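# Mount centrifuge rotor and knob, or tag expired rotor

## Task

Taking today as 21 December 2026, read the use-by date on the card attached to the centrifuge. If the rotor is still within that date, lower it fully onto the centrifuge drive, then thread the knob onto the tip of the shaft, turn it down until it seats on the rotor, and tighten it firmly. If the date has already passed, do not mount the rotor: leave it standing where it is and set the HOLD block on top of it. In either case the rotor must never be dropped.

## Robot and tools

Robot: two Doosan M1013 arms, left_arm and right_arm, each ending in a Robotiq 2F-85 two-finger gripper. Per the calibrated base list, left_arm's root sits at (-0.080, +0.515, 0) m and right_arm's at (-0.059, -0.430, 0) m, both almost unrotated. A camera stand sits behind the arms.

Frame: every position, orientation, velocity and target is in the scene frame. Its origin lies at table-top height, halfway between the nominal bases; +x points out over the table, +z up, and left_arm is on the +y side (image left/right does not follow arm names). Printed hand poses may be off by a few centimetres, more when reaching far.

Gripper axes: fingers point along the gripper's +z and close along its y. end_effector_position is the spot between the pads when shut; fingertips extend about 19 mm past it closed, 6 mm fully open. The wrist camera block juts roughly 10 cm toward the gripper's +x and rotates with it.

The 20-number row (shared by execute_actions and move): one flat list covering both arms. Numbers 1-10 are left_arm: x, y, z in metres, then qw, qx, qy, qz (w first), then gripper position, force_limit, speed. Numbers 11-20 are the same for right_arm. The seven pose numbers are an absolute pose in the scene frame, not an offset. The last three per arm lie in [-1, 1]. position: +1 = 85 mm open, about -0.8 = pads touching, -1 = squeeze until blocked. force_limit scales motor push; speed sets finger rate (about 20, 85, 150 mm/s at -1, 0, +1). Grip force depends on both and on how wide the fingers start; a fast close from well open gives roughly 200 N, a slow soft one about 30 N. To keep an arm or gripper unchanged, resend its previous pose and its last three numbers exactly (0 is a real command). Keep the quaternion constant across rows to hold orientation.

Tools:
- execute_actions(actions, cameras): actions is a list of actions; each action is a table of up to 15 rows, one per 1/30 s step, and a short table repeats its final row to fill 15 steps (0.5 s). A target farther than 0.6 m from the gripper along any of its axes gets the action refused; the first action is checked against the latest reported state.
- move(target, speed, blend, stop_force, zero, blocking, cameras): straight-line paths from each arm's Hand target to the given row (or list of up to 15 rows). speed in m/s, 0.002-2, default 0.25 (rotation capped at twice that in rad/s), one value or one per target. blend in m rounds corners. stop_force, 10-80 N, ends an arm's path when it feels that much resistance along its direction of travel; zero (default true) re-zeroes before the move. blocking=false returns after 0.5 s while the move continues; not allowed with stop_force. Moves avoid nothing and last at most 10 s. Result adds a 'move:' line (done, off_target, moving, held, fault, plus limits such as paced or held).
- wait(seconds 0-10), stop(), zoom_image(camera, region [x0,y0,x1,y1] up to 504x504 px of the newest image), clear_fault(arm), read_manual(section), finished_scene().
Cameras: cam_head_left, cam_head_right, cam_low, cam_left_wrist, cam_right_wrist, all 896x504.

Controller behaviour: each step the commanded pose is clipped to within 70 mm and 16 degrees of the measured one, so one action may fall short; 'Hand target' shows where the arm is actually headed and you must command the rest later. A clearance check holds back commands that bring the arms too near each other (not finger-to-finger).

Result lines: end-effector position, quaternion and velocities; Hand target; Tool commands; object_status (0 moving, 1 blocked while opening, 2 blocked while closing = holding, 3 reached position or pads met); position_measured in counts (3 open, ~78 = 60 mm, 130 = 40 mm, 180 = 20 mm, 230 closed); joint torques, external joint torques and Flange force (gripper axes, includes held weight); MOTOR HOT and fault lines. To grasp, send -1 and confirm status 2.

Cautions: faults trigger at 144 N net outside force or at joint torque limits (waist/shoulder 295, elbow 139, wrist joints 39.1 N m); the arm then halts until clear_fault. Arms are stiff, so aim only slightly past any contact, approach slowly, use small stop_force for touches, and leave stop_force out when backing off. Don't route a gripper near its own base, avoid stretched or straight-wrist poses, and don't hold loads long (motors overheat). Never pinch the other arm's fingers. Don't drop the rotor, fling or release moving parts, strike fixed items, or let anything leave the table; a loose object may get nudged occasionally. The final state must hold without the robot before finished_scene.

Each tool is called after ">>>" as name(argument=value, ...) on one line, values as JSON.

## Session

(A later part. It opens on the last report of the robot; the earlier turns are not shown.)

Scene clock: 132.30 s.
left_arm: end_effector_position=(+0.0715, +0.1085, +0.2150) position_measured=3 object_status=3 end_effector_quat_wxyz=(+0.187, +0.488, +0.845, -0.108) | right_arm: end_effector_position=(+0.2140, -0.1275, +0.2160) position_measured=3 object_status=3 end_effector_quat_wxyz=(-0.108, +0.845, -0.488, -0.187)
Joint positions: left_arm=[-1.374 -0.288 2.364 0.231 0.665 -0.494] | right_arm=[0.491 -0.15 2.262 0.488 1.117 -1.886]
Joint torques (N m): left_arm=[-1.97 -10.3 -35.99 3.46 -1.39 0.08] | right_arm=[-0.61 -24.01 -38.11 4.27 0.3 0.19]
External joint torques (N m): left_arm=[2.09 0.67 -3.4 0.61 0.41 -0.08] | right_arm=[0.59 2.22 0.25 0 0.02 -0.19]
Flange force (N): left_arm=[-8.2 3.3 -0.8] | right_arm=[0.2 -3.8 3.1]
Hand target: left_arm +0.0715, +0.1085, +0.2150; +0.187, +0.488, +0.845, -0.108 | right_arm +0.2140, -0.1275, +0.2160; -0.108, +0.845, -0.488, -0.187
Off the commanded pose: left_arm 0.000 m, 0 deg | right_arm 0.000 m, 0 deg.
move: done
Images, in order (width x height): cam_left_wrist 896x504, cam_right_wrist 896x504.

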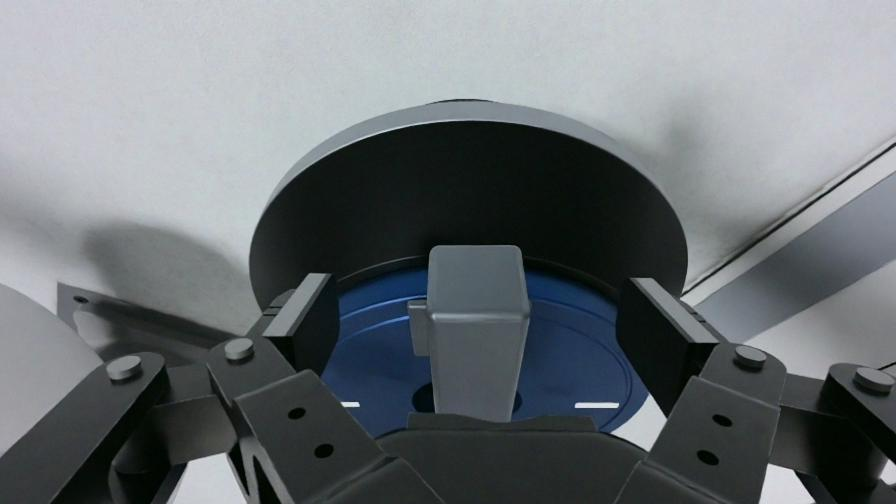

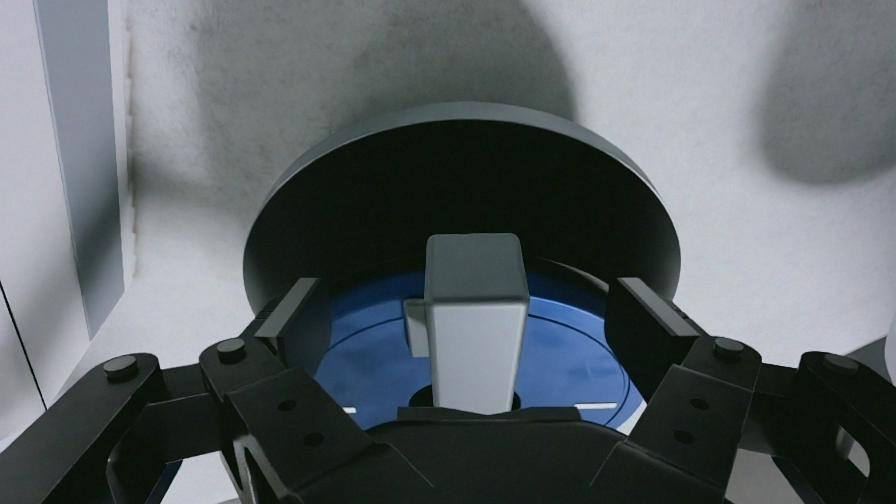

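>>> move(target=[0.0713,0.1084,0.213,0.1874,0.4882,0.8455,-0.1082,1,1,1,0.2126,-0.1283,0.213,-0.1082,0.8455,-0.4882,-0.1874,1,1,1], speed=0.05)

>>> move(target=[0.0713,0.1084,0.213,0.1874,0.4882,0.8455,-0.1082,-1,0.2,-1,0.2126,-0.1283,0.213,-0.1082,0.8455,-0.4882,-0.1874,-1,0.2,-1], speed=0.05)

>>> wait(seconds=2, cameras=["cam_left_wrist","cam_right_wrist"])

Scene clock: 138.07 s.
left_arm: end_effector_position=(+0.0713, +0.1084, +0.2130) position_measured=3 object_status=3 end_effector_quat_wxyz=(+0.187, +0.488, +0.845, -0.108) | right_arm: end_effector_position=(+0.2126, -0.1283, +0.2130) position_measured=3 object_status=3 end_effector_quat_wxyz=(-0.108, +0.845, -0.488, -0.187)
Joint positions: left_arm=[-1.375 -0.286 2.367 0.233 0.66 -0.496] | right_arm=[0.491 -0.149 2.268 0.489 1.111 -1.89]
Joint torques (N m): left_arm=[-1.96 -10.51 -35.95 3.48 -1.38 0.11] | right_arm=[-0.97 -23.5 -38.45 4.19 0.36 0.19]
External joint torques (N m): left_arm=[1.98 1.14 -3.37 0.58 0.4 -0.11] | right_arm=[1.06 1.63 1.12 0.01 0 -0.19]
Flange force (N): left_arm=[-8.7 2.7 0.1] | right_arm=[-0.7 -1.5 4.1]
Hand target: left_arm +0.0713, +0.1084, +0.2130; +0.187, +0.488, +0.845, -0.108 | right_arm +0.2126, -0.1283, +0.2130; -0.108, +0.845, -0.488, -0.187
Off the commanded pose: left_arm 0.000 m, 0 deg | right_arm 0.000 m, 0 deg.
move: done

Scene clock: 141.67 s.
left_arm: end_effector_position=(+0.0713, +0.1084, +0.2130) position_measured=171 object_status=0 end_effector_quat_wxyz=(+0.187, +0.488, +0.845, -0.108) | right_arm: end_effector_position=(+0.2127, -0.1283, +0.2130) position_measured=171 object_status=0 end_effector_quat_wxyz=(-0.108, +0.845, -0.488, -0.187)
Joint positions: left_arm=[-1.375 -0.286 2.367 0.233 0.66 -0.496] | right_arm=[0.491 -0.149 2.268 0.489 1.111 -1.89]
Joint torques (N m): left_arm=[4.75 2.82 -29.09 6.66 -2.39 0.66] | right_arm=[5.55 -12.9 -25.47 5.99 0.01 0.74]
External joint torques (N m): left_arm=[-4.61 -12.6 -10.24 -2.6 1.4 -0.66] | right_arm=[-5.54 -8.89 -12.14 -1.74 0.33 -0.74]
Flange force (N): left_arm=[2.4 -9.6 -36.9] | right_arm=[4.7 -0.2 -30.0]
Hand target: left_arm +0.0713, +0.1084, +0.2130; +0.187, +0.488, +0.845, -0.108 | right_arm +0.2126, -0.1283, +0.2130; -0.108, +0.845, -0.488, -0.187
Off the commanded pose: left_arm 0.000 m, 0 deg | right_arm 0.000 m, 0 deg.
move: done

Scene clock: 143.67 s.
left_arm: end_effector_position=(+0.0713, +0.1084, +0.2130) position_measured=171 object_status=2 end_effector_quat_wxyz=(+0.187, +0.488, +0.845, -0.108) | right_arm: end_effector_position=(+0.2126, -0.1283, +0.2130) position_measured=171 object_status=2 end_effector_quat_wxyz=(-0.108, +0.845, -0.488, -0.187)
Joint positions: left_arm=[-1.375 -0.286 2.367 0.233 0.66 -0.496] | right_arm=[0.491 -0.149 2.268 0.489 1.111 -1.89]
Joint torques (N m): left_arm=[0.96 3.22 -29.32 5.27 -3.15 0.72] | right_arm=[6.22 -14.65 -24.03 5.91 1.38 0.62]
External joint torques (N m): left_arm=[-0.69 -12.84 -10.03 -1.2 2.16 -0.72] | right_arm=[-6.16 -7.44 -13.72 -1.65 -1.05 -0.62]
Flange force (N): left_arm=[0.2 -0.9 -36.7] | right_arm=[5.6 -5.5 -27.7]
Hand target: left_arm +0.0713, +0.1084, +0.2130; +0.187, +0.488, +0.845, -0.108 | right_arm +0.2126, -0.1283, +0.2130; -0.108, +0.845, -0.488, -0.187
Tool commands: left_gripper/position=-1.0 left_gripper/force_limit=+0.2 left_gripper/speed=-1.0 right_gripper/position=-1.0 right_gripper/force_limit=+0.2 right_gripper/speed=-1.0
Off the commanded pose: left_arm 0.000 m, 0 deg | right_arm 0.000 m, 0 deg.
wait: 2.00 s; at rest by 0.17 s
Images, in order (width x height): cam_left_wrist 896x504, cam_right_wrist 896x504.

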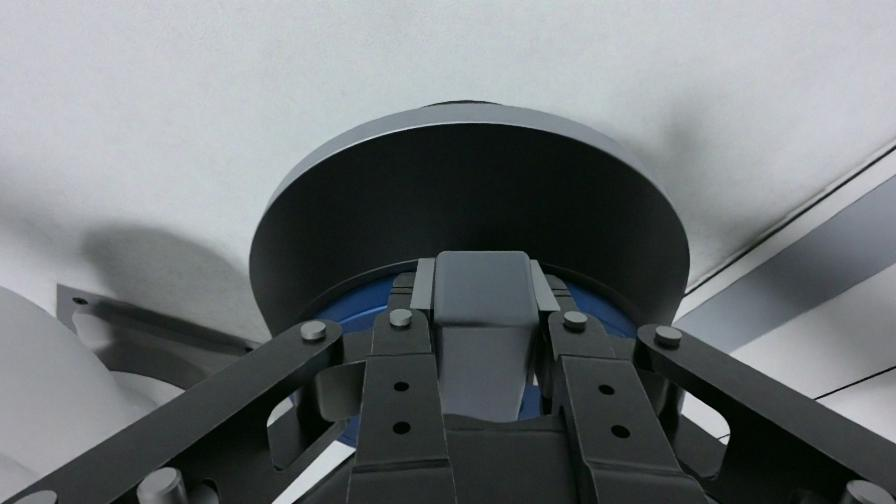

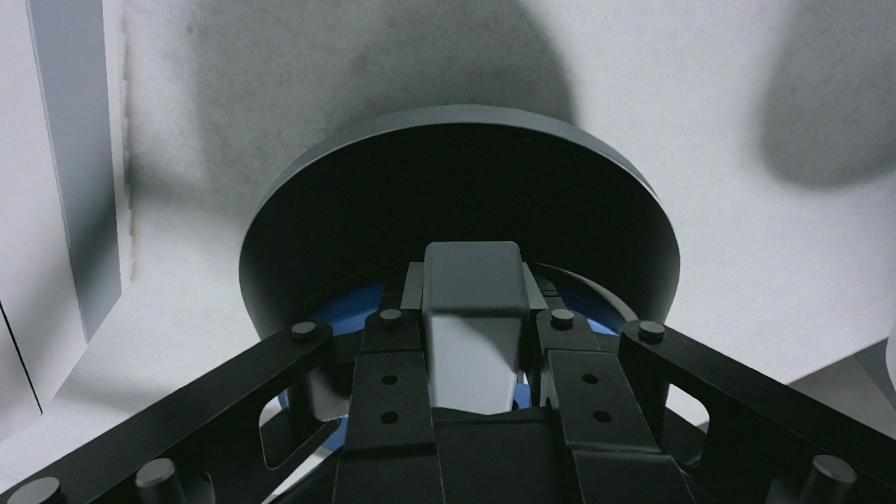

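>>> move(target=[0.0713,0.1084,0.223,0.1874,0.4882,0.8455,-0.1082,-1,0.2,-1,0.2126,-0.1283,0.223,-0.1082,0.8455,-0.4882,-0.1874,-1,0.2,-1], speed=0.02, cameras=["cam_low","cam_right_wrist","cam_left_wrist"])

Scene clock: 147.00 s.
left_arm: end_effector_position=(+0.0713, +0.1084, +0.2230) position_measured=171 object_status=2 end_effector_quat_wxyz=(+0.187, +0.488, +0.845, -0.108) | right_arm: end_effector_position=(+0.2126, -0.1283, +0.2230) position_measured=171 object_status=2 end_effector_quat_wxyz=(-0.108, +0.845, -0.488, -0.187)
Joint positions: left_arm=[-1.375 -0.297 2.353 0.226 0.684 -0.488] | right_arm=[0.491 -0.16 2.256 0.484 1.131 -1.878]
Joint torques (N m): left_arm=[-3.87 -25.26 -54.5 4.22 -3.91 0.54] | right_arm=[-3.9 -36.72 -58.22 6.89 0.67 0.39]
External joint torques (N m): left_arm=[3.86 16.4 14.69 -0.1 2.91 -0.54] | right_arm=[4.01 15.13 20.14 -2.59 -0.34 -0.39]
Flange force (N): left_arm=[-0.4 5.0 34.2] | right_arm=[9.1 0.9 40.5]
Hand target: left_arm +0.0713, +0.1084, +0.2230; +0.187, +0.488, +0.845, -0.108 | right_arm +0.2126, -0.1283, +0.2230; -0.108, +0.845, -0.488, -0.187
Off the commanded pose: left_arm 0.000 m, 0 deg | right_arm 0.000 m, 0 deg.
move: done
Images, in order (width x height): cam_low 896x504, cam_left_wrist 896x504, cam_right_wrist 896x504.

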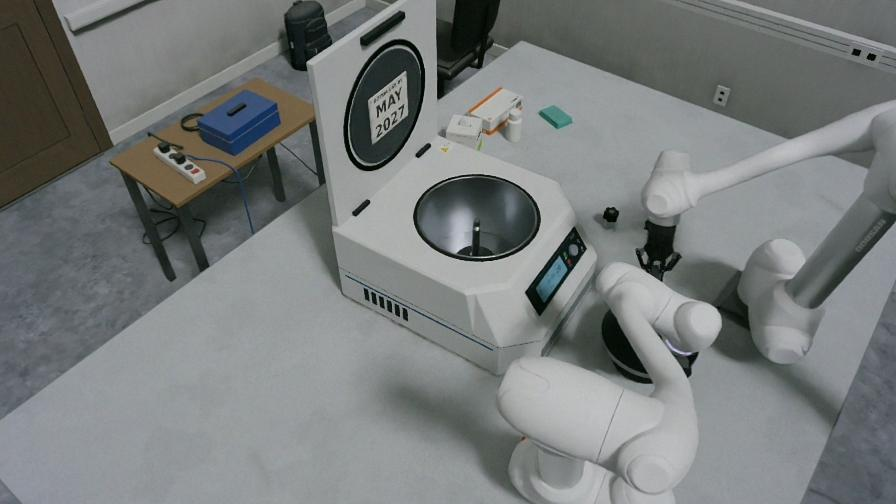

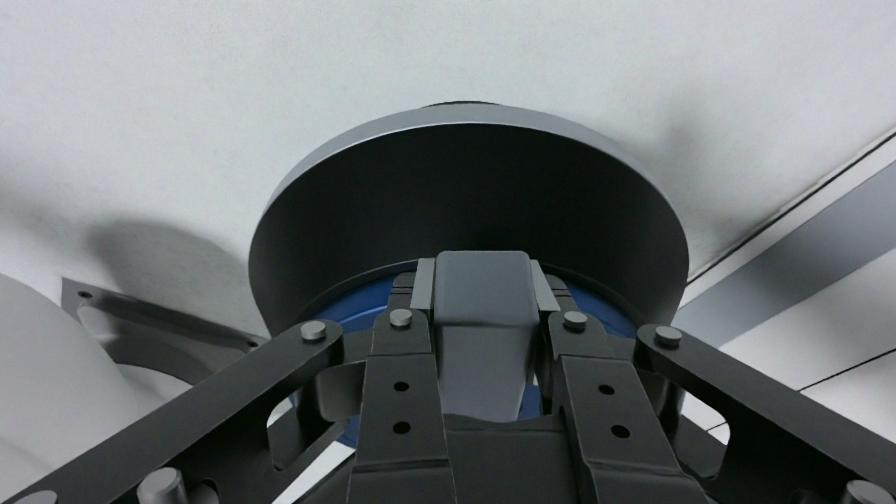

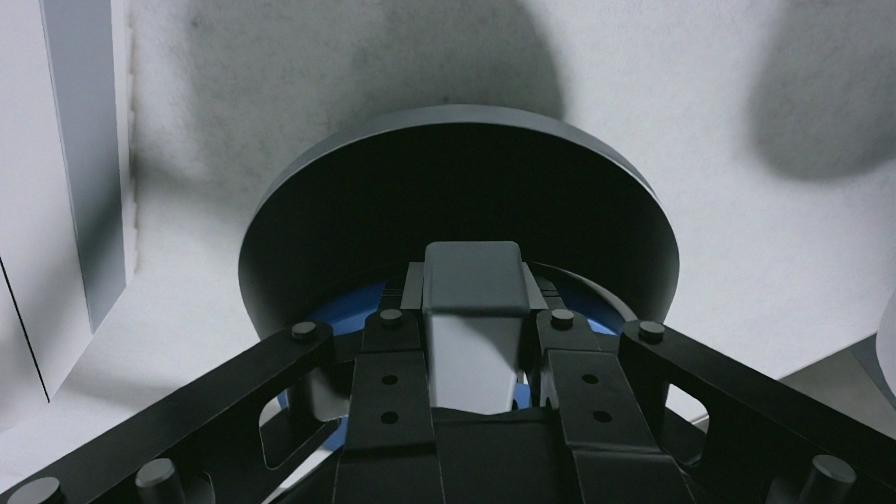

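>>> execute_actions(actions=[[[0.0713,0.1084,0.223,0.1874,0.4882,0.8455,-0.1082,-0.98,0.7,-1,0.2126,-0.1283,0.223,-0.1082,0.8455,-0.4882,-0.1874,-0.98,0.7,-1]],[[0.0713,0.1084,0.223,0.1874,0.4882,0.8455,-0.1082,-0.98,0.7,-1,0.2126,-0.1283,0.223,-0.1082,0.8455,-0.4882,-0.1874,-0.98,0.7,-1]]])

Scene clock: 151.47 s.
left_arm: end_effector_position=(+0.0713, +0.1084, +0.2230) position_measured=172 object_status=2 end_effector_quat_wxyz=(+0.187, +0.488, +0.845, -0.108) | right_arm: end_effector_position=(+0.2126, -0.1283, +0.2230) position_measured=172 object_status=2 end_effector_quat_wxyz=(-0.108, +0.845, -0.488, -0.187)
Joint positions: left_arm=[-1.375 -0.297 2.353 0.226 0.684 -0.488] | right_arm=[0.491 -0.16 2.256 0.484 1.131 -1.878]
Joint torques (N m): left_arm=[-4.24 -24.76 -54.61 4.2 -4 0.55] | right_arm=[-3.24 -36.74 -58.37 6.91 0.55 0.54]
External joint torques (N m): left_arm=[4.31 15.76 14.87 -0.07 3.01 -0.55] | right_arm=[3.31 15.44 20.47 -2.62 -0.21 -0.54]
External joint torques at the end of the 1st action: left_arm=[4.07 16.39 14.96 -0.06 3.03 -0.58] | right_arm=[4.03 15.14 19.88 -2.59 -0.31 -0.59]
Flange force (N): left_arm=[0.3 6.6 33.1] | right_arm=[11.4 1.0 40.1]
Flange force at the end of the 1st action (N): left_arm=[-0.1 5.4 34.2] | right_arm=[9.4 0.5 40.2]
Hand target: left_arm +0.0713, +0.1084, +0.2230; +0.187, +0.488, +0.845, -0.108 | right_arm +0.2126, -0.1283, +0.2230; -0.108, +0.845, -0.488, -0.187
Off the commanded pose: left_arm 0.000 m, 0 deg | right_arm 0.000 m, 0 deg.

>>> wait(seconds=0, cameras=["cam_head_left","cam_head_right","cam_low"])

>>> zoom_image(camera="cam_low", region=[440, 210, 510, 265])

>>> zoom_image(camera="cam_head_left", region=[380, 190, 450, 260])

>>> zoom_image(camera="cam_head_right", region=[380, 190, 450, 260])

Scene clock: 158.47 s.
left_arm: end_effector_position=(+0.0713, +0.1084, +0.2230) position_measured=172 object_status=2 end_effector_quat_wxyz=(+0.187, +0.488, +0.845, -0.108) | right_arm: end_effector_position=(+0.2126, -0.1283, +0.2230) position_measured=172 object_status=2 end_effector_quat_wxyz=(-0.108, +0.845, -0.488, -0.187)
Joint positions: left_arm=[-1.375 -0.297 2.353 0.226 0.684 -0.488] | right_arm=[0.491 -0.16 2.256 0.484 1.131 -1.878]
Joint torques (N m): left_arm=[-3.98 -25 -54.58 4.14 -3.98 0.53] | right_arm=[-3.82 -37.05 -57.88 6.9 0.59 0.6]
External joint torques (N m): left_arm=[4.01 15.96 14.84 -0.03 2.99 -0.53] | right_arm=[3.87 15.84 19.89 -2.6 -0.26 -0.6]
Flange force (N): left_arm=[0.3 5.6 33.4] | right_arm=[10.1 -0.6 40.6]
Hand target: left_arm +0.0713, +0.1084, +0.2230; +0.187, +0.488, +0.845, -0.108 | right_arm +0.2126, -0.1283, +0.2230; -0.108, +0.845, -0.488, -0.187
Tool commands: left_gripper/position=-0.98 left_gripper/force_limit=+0.7 left_gripper/speed=-1.0 right_gripper/position=-0.98 right_gripper/force_limit=+0.7 right_gripper/speed=-1.0
Off the commanded pose: left_arm 0.000 m, 0 deg | right_arm 0.000 m, 0 deg.
Images, in order (width x height): cam_head_left 896x504, cam_head_right 896x504, cam_low 896x504.

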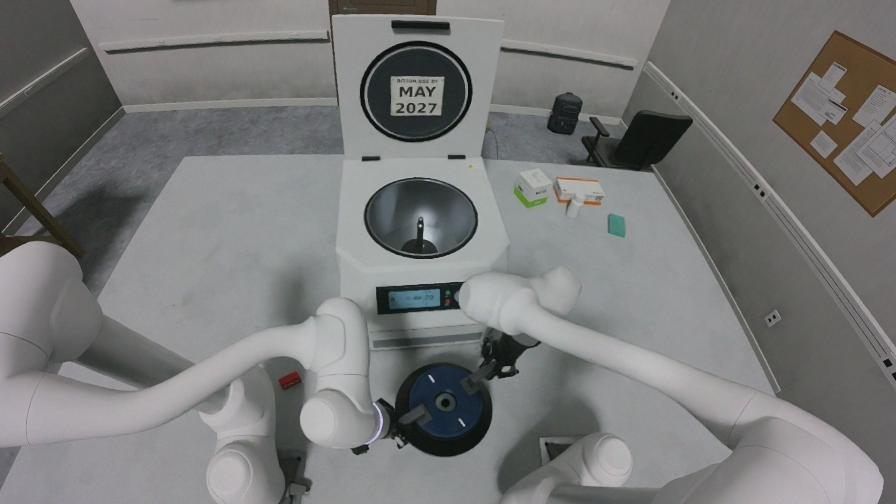

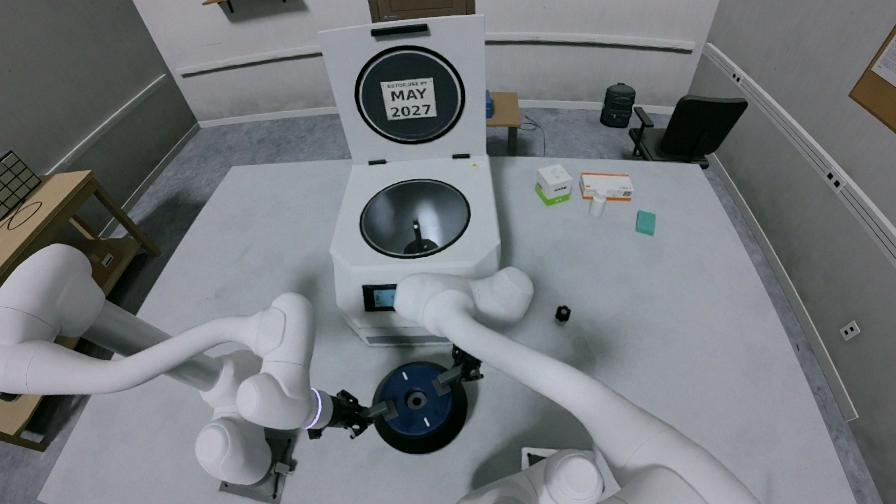

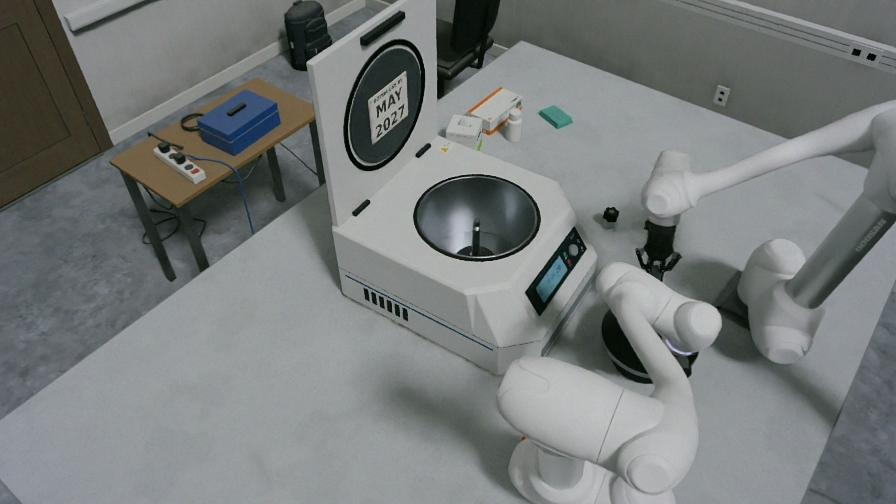

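Scaled by 7.200.

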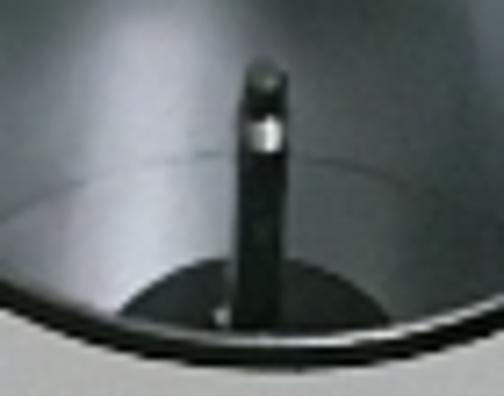

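Scaled by 7.200.

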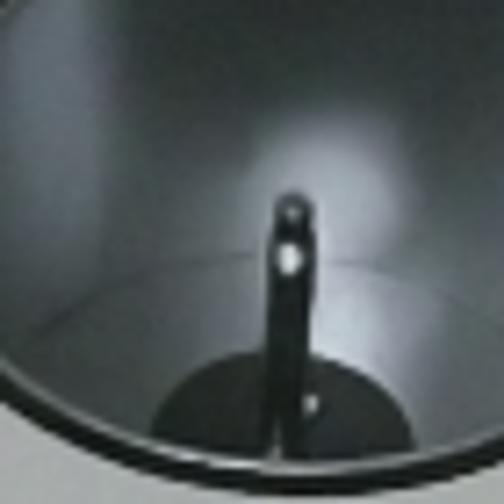

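Scaled by 7.200.

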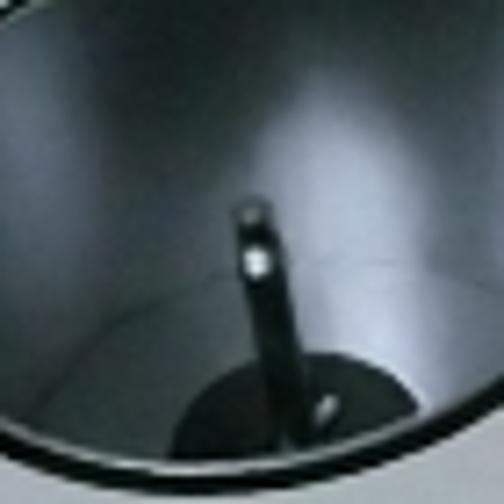

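>>> move(target=[0.0713,0.1084,0.40,0.1874,0.4882,0.8455,-0.1082,-0.98,0.7,-1,0.2126,-0.1283,0.40,-0.1082,0.8455,-0.4882,-0.1874,-0.98,0.7,-1], speed=0.12, cameras=["cam_low","cam_head_right"])

>>> move(target=[0.0713,0.1084,0.57,0.1874,0.4882,0.8455,-0.1082,-0.98,0.7,-1,0.2126,-0.1283,0.57,-0.1082,0.8455,-0.4882,-0.1874,-0.98,0.7,-1], speed=0.12, cameras=["all"])

Scene clock: 166.33 s.
left_arm: end_effector_position=(+0.0713, +0.1084, +0.4000) position_measured=172 object_status=2 end_effector_quat_wxyz=(+0.187, +0.488, +0.845, -0.108) | right_arm: end_effector_position=(+0.2126, -0.1283, +0.4000) position_measured=172 object_status=2 end_effector_quat_wxyz=(-0.108, +0.845, -0.488, -0.187)
Joint positions: left_arm=[-1.375 -0.402 2.083 0.164 1.052 -0.393] | right_arm=[0.491 -0.273 2.002 0.438 1.461 -1.709]
Joint torques (N m): left_arm=[-4.73 -21.43 -60.97 3.96 -3.07 0.6] | right_arm=[-5.6 -28.94 -65.22 6.61 -0.57 0.7]
External joint torques (N m): left_arm=[4.62 18.74 16.98 0.7 2.04 -0.6] | right_arm=[5.61 14.93 22.68 -1.61 0.71 -0.7]
Flange force (N): left_arm=[-4.6 6.4 34.1] | right_arm=[6.2 0.8 41.3]
Hand target: left_arm +0.0713, +0.1084, +0.4000; +0.187, +0.488, +0.845, -0.108 | right_arm +0.2126, -0.1283, +0.4000; -0.108, +0.845, -0.488, -0.187
Off the commanded pose: left_arm 0.000 m, 0 deg | right_arm 0.000 m, 0 deg.
move: done
Images, in order (width x height): cam_head_right 896x504, cam_low 896x504.

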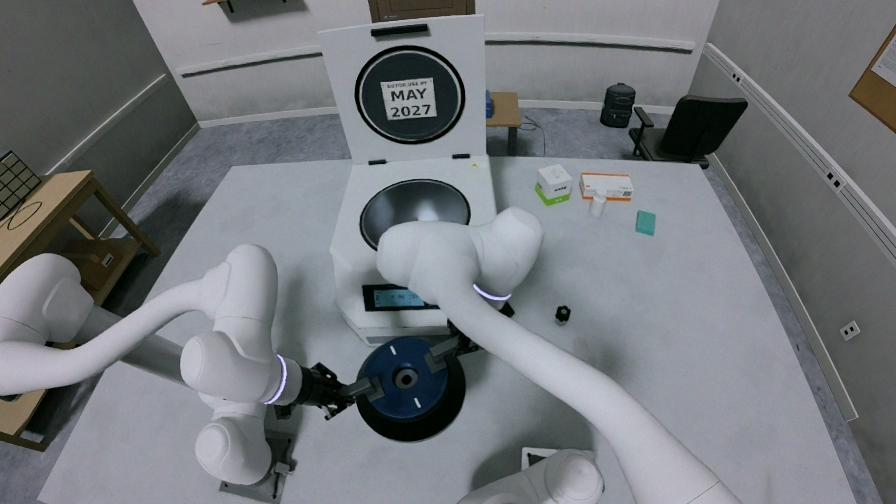

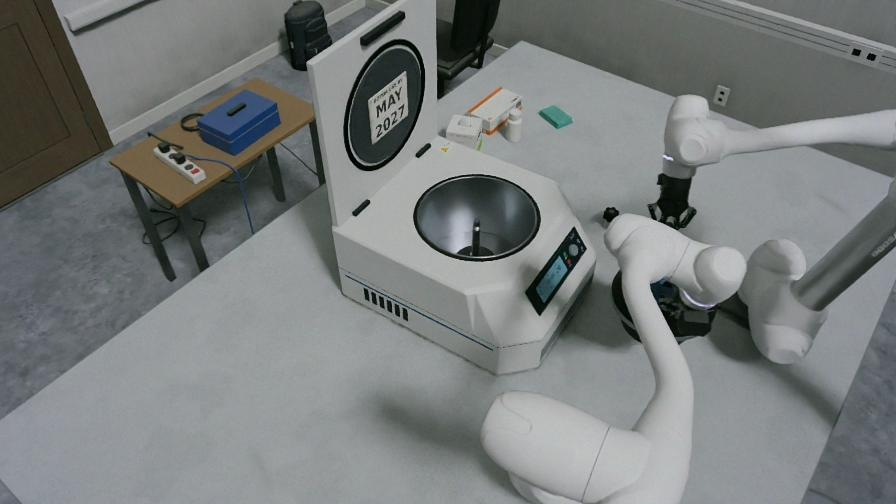

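Scene clock: 168.07 s.
left_arm: end_effector_position=(+0.0713, +0.1084, +0.5700) position_measured=172 object_status=2 end_effector_quat_wxyz=(+0.187, +0.488, +0.845, -0.108) | right_arm: end_effector_position=(+0.2126, -0.1283, +0.5700) position_measured=172 object_status=2 end_effector_quat_wxyz=(-0.108, +0.845, -0.488, -0.187)
Joint positions: left_arm=[-1.375 -0.39 1.771 0.145 1.349 -0.344] | right_arm=[0.491 -0.275 1.698 0.441 1.738 -1.58]
Joint torques (N m): left_arm=[-4.95 -22.41 -62.26 3.61 -3.74 0.62] | right_arm=[-4.91 -27.7 -63.67 6.98 -1.3 0.73]
External joint torques (N m): left_arm=[4.95 19.45 18.98 1.02 2.68 -0.62] | right_arm=[4.89 14.51 21.68 -1.98 1.3 -0.73]
Flange force (N): left_arm=[-2.6 7.8 31.7] | right_arm=[7.5 0.5 38.5]
Hand target: left_arm +0.0713, +0.1084, +0.5700; +0.187, +0.488, +0.845, -0.108 | right_arm +0.2126, -0.1283, +0.5700; -0.108, +0.845, -0.488, -0.187
Off the commanded pose: left_arm 0.000 m, 0 deg | right_arm 0.000 m, 0 deg.
move: done

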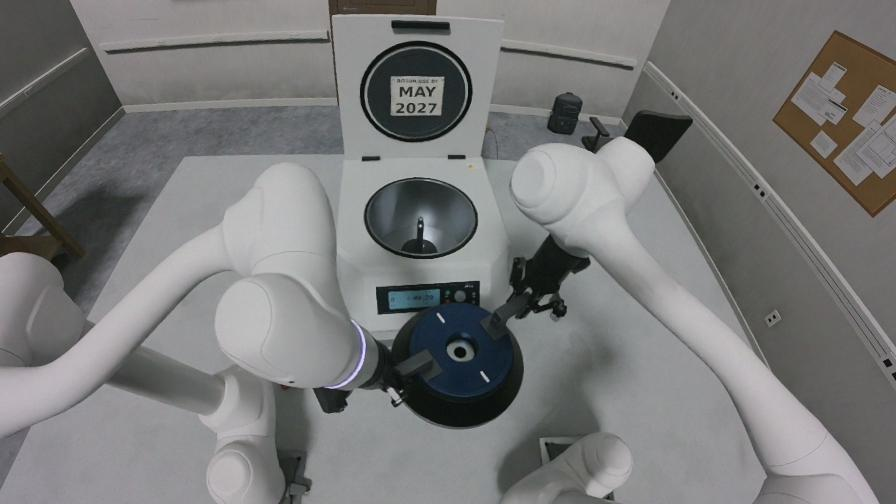

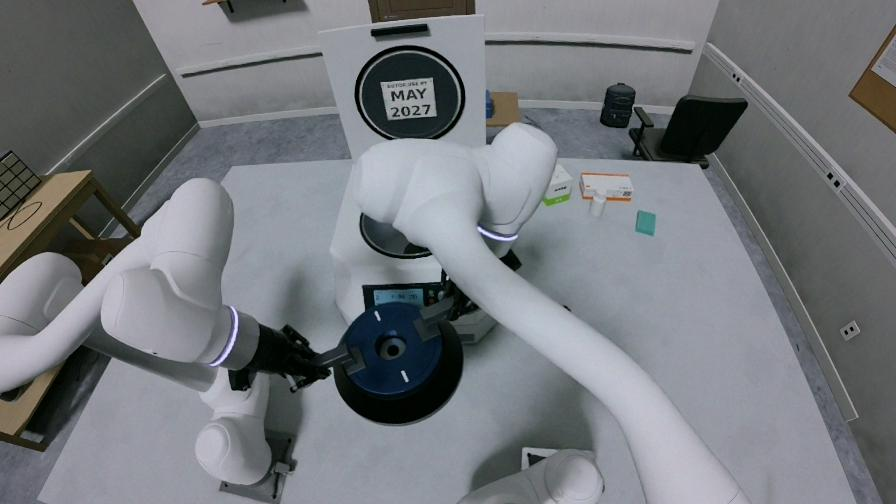

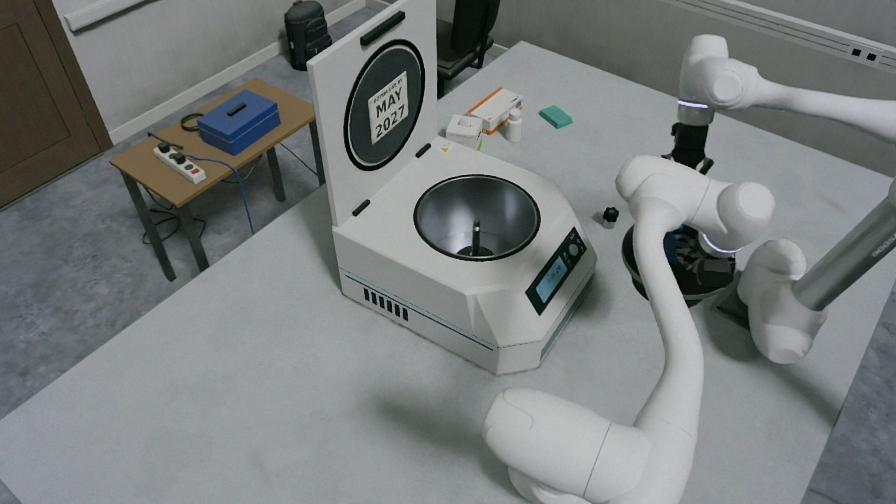

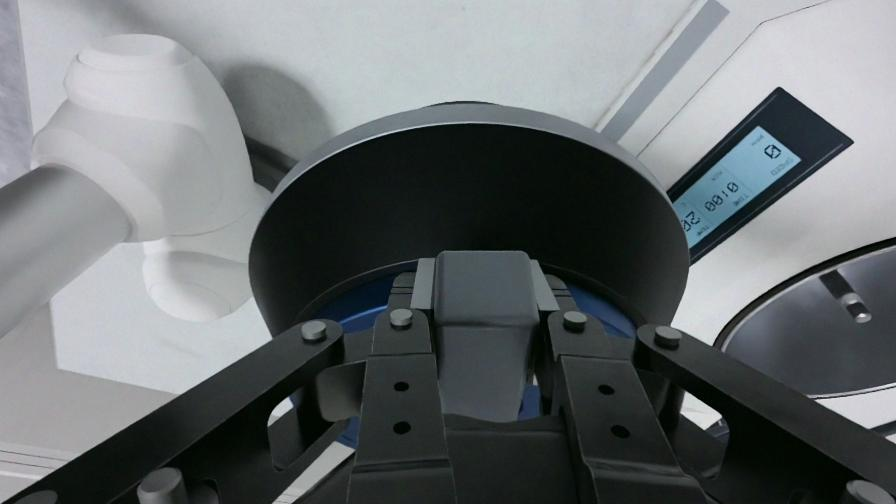

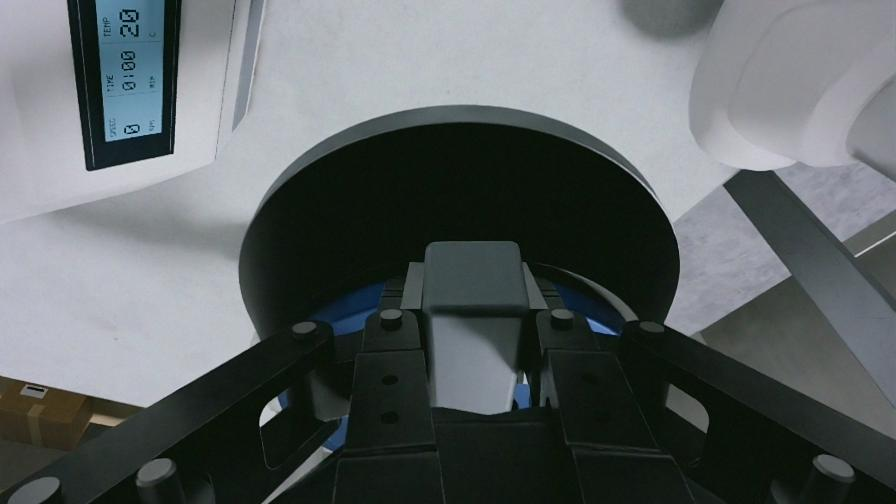

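>>> move(target=[[0.1917,0.1281,0.57,0.1769,0.5621,0.7983,-0.1246,-0.98,0.7,-1,0.2883,-0.1301,0.57,-0.1246,0.7983,-0.5621,-0.1769,-0.98,0.7,-1],[0.3156,0.1447,0.57,0.1650,0.6315,0.7446,-0.1400,-0.98,0.7,-1,0.3644,-0.1267,0.57,-0.1400,0.7446,-0.6315,-0.1650,-0.98,0.7,-1],[0.45,0.1578,0.57,0.1519,0.6951,0.6856,-0.1541,-0.98,0.7,-1,0.45,-0.1178,0.57,-0.1541,0.6856,-0.6951,-0.1519,-0.98,0.7,-1]], blend=[0.02,0.02,0], speed=0.12, cameras=["all"])

Scene clock: 179.13 s.
left_arm: end_effector_position=(+0.4499, +0.1578, +0.5701) position_measured=172 object_status=2 end_effector_quat_wxyz=(+0.152, +0.695, +0.686, -0.154) | right_arm: end_effector_position=(+0.4500, -0.1178, +0.5700) position_measured=172 object_status=2 end_effector_quat_wxyz=(-0.154, +0.686, -0.695, -0.152)
Joint positions: left_arm=[-0.463 0.04 1.424 -0.39 1.48 1.105] | right_arm=[0.342 -0.024 1.489 0.414 1.538 -1.246]
Joint torques (N m): left_arm=[-36.87 -58.1 -66.43 -15.24 -9.94 0.6] | right_arm=[30.38 -53.54 -70.36 23.44 -8.09 0.54]
External joint torques (N m): left_arm=[37.07 9.42 22.63 18.29 9.45 -0.6] | right_arm=[-30.31 13.53 27.6 -18.41 7.72 -0.54]
Flange force (N): left_arm=[70.0 7.5 -4.1] | right_arm=[73.9 2.6 8.8]
Hand target: left_arm +0.4500, +0.1578, +0.5700; +0.152, +0.695, +0.686, -0.154 | right_arm +0.4500, -0.1178, +0.5700; -0.154, +0.686, -0.695, -0.152
Off the commanded pose: left_arm 0.000 m, 0 deg | right_arm 0.000 m, 0 deg.
move: done

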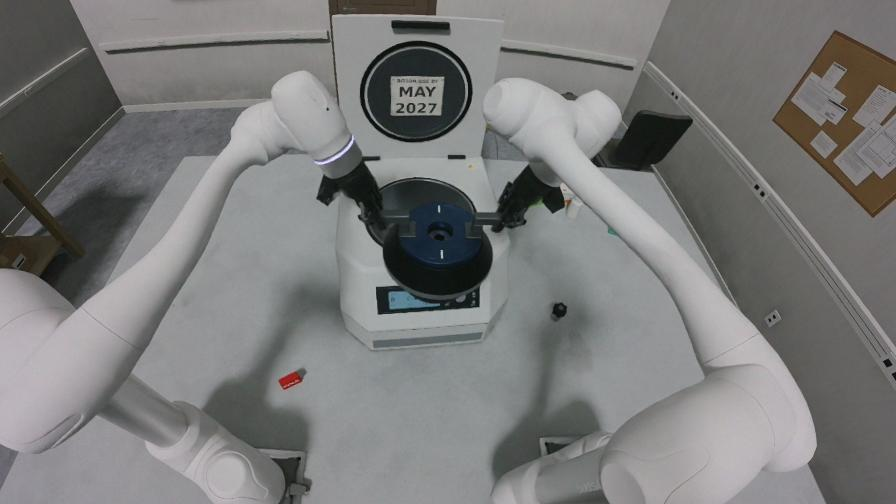

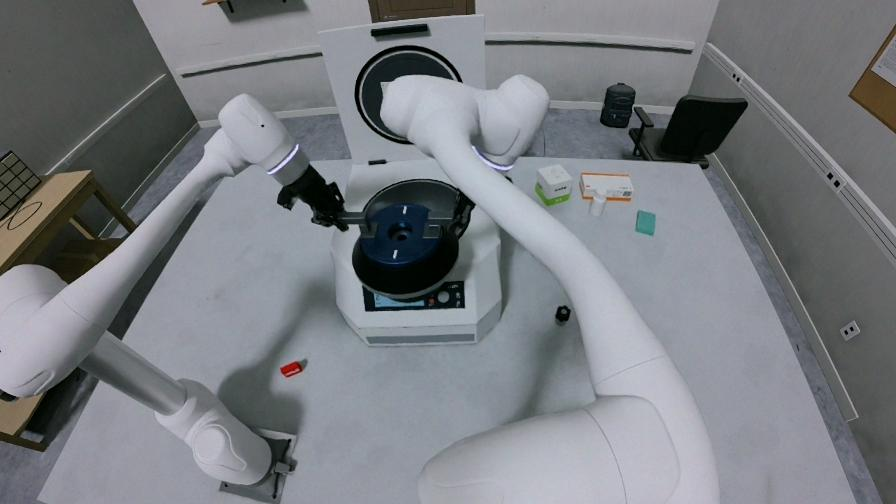

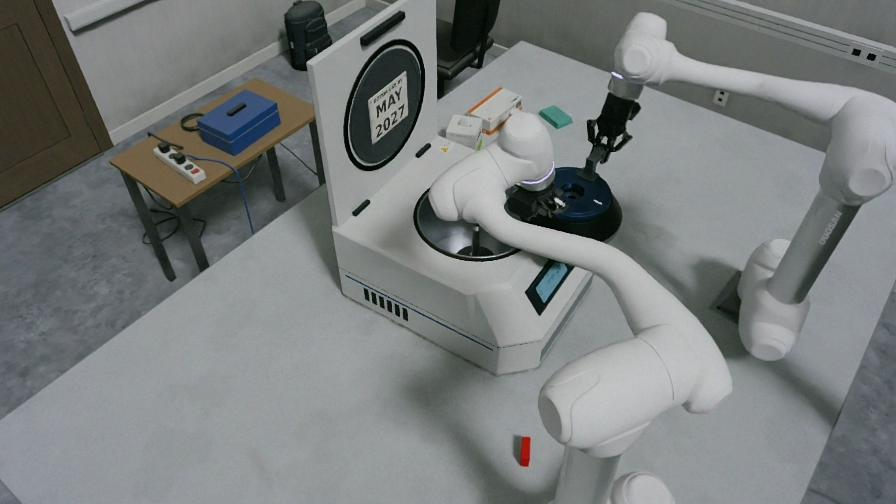

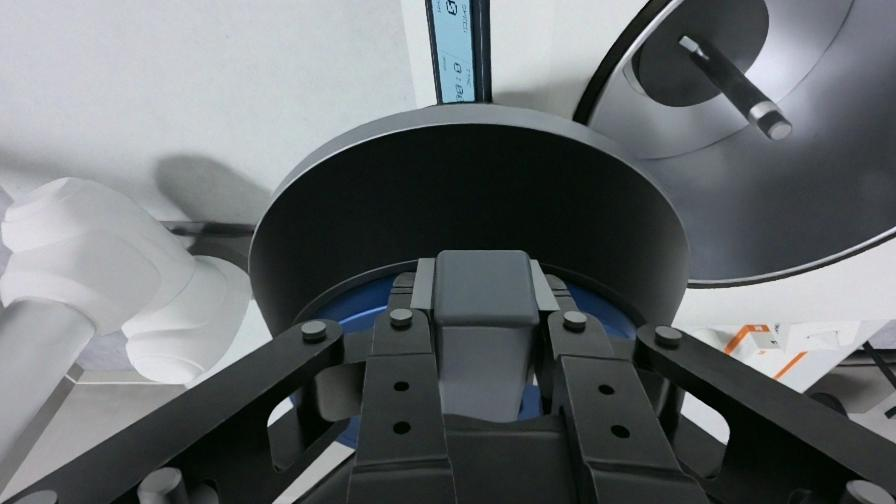

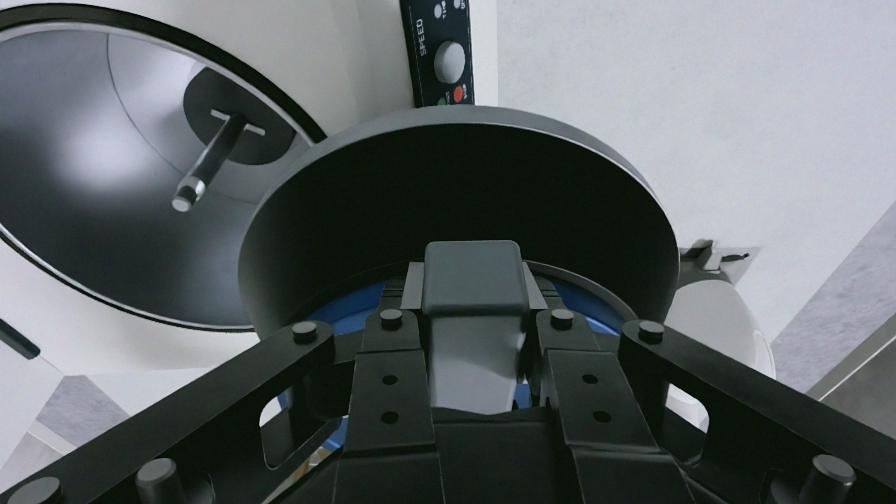

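>>> move(target=[0.45,0.1593,0.57,0.1519,0.6951,0.6856,-0.1541,-0.98,0.7,-1,0.45,-0.1193,0.57,-0.1541,0.6856,-0.6951,-0.1519,-0.98,0.7,-1], speed=0.02)

Scene clock: 181.53 s.
left_arm: end_effector_position=(+0.4499, +0.1591, +0.5700) position_measured=172 object_status=2 end_effector_quat_wxyz=(+0.152, +0.695, +0.686, -0.154) | right_arm: end_effector_position=(+0.4500, -0.1191, +0.5700) position_measured=172 object_status=2 end_effector_quat_wxyz=(-0.154, +0.686, -0.695, -0.152)
Joint positions: left_arm=[-0.461 0.04 1.425 -0.39 1.48 1.107] | right_arm=[0.34 -0.025 1.49 0.415 1.539 -1.248]
Joint torques (N m): left_arm=[13.5 -76.43 -58.05 5.43 2.19 0.68] | right_arm=[-18.26 -65.99 -64.69 1.21 -0.38 0.6]
External joint torques (N m): left_arm=[-13.54 28.54 14.26 -2.39 -2.7 -0.68] | right_arm=[18.26 26.64 22.16 3.79 0.01 -0.6]
Flange force (N): left_arm=[-16.8 9.0 38.2] | right_arm=[-13.5 2.0 49.9]
Hand target: left_arm +0.4500, +0.1593, +0.5700; +0.152, +0.695, +0.686, -0.154 | right_arm +0.4500, -0.1193, +0.5700; -0.154, +0.686, -0.695, -0.152
Off the commanded pose: left_arm 0.000 m, 0 deg | right_arm 0.000 m, 0 deg.
move: done

>>> move(target=[0.60,0.1732,0.57,0.1519,0.6951,0.6856,-0.1541,-0.98,0.7,-1,0.60,-0.1052,0.57,-0.1541,0.6856,-0.6951,-0.1519,-0.98,0.7,-1], speed=0.1)

Scene clock: 186.20 s.
left_arm: end_effector_position=(+0.5999, +0.1732, +0.5701) position_measured=172 object_status=2 end_effector_quat_wxyz=(+0.152, +0.695, +0.686, -0.154) | right_arm: end_effector_position=(+0.5999, -0.1053, +0.5700) position_measured=172 object_status=2 end_effector_quat_wxyz=(-0.154, +0.686, -0.695, -0.152)
Joint positions: left_arm=[-0.347 0.266 1.16 -0.409 1.56 1.196] | right_arm=[0.296 0.216 1.223 0.42 1.581 -1.277]
Joint torques (N m): left_arm=[9.15 -98.01 -58.84 2.55 0.47 0.62] | right_arm=[-14.33 -93.99 -65 4.24 -1.11 0.57]
External joint torques (N m): left_arm=[-8.84 26.9 15.44 0.42 -0.89 -0.62] | right_arm=[14.57 28.41 22.35 0.79 0.79 -0.57]
Flange force (N): left_arm=[-3.3 6.6 31.6] | right_arm=[-1.2 3.9 43.9]
Hand target: left_arm +0.6000, +0.1732, +0.5700; +0.152, +0.695, +0.686, -0.154 | right_arm +0.6000, -0.1052, +0.5700; -0.154, +0.686, -0.695, -0.152
Off the commanded pose: left_arm 0.000 m, 0 deg | right_arm 0.000 m, 0 deg.
move: done


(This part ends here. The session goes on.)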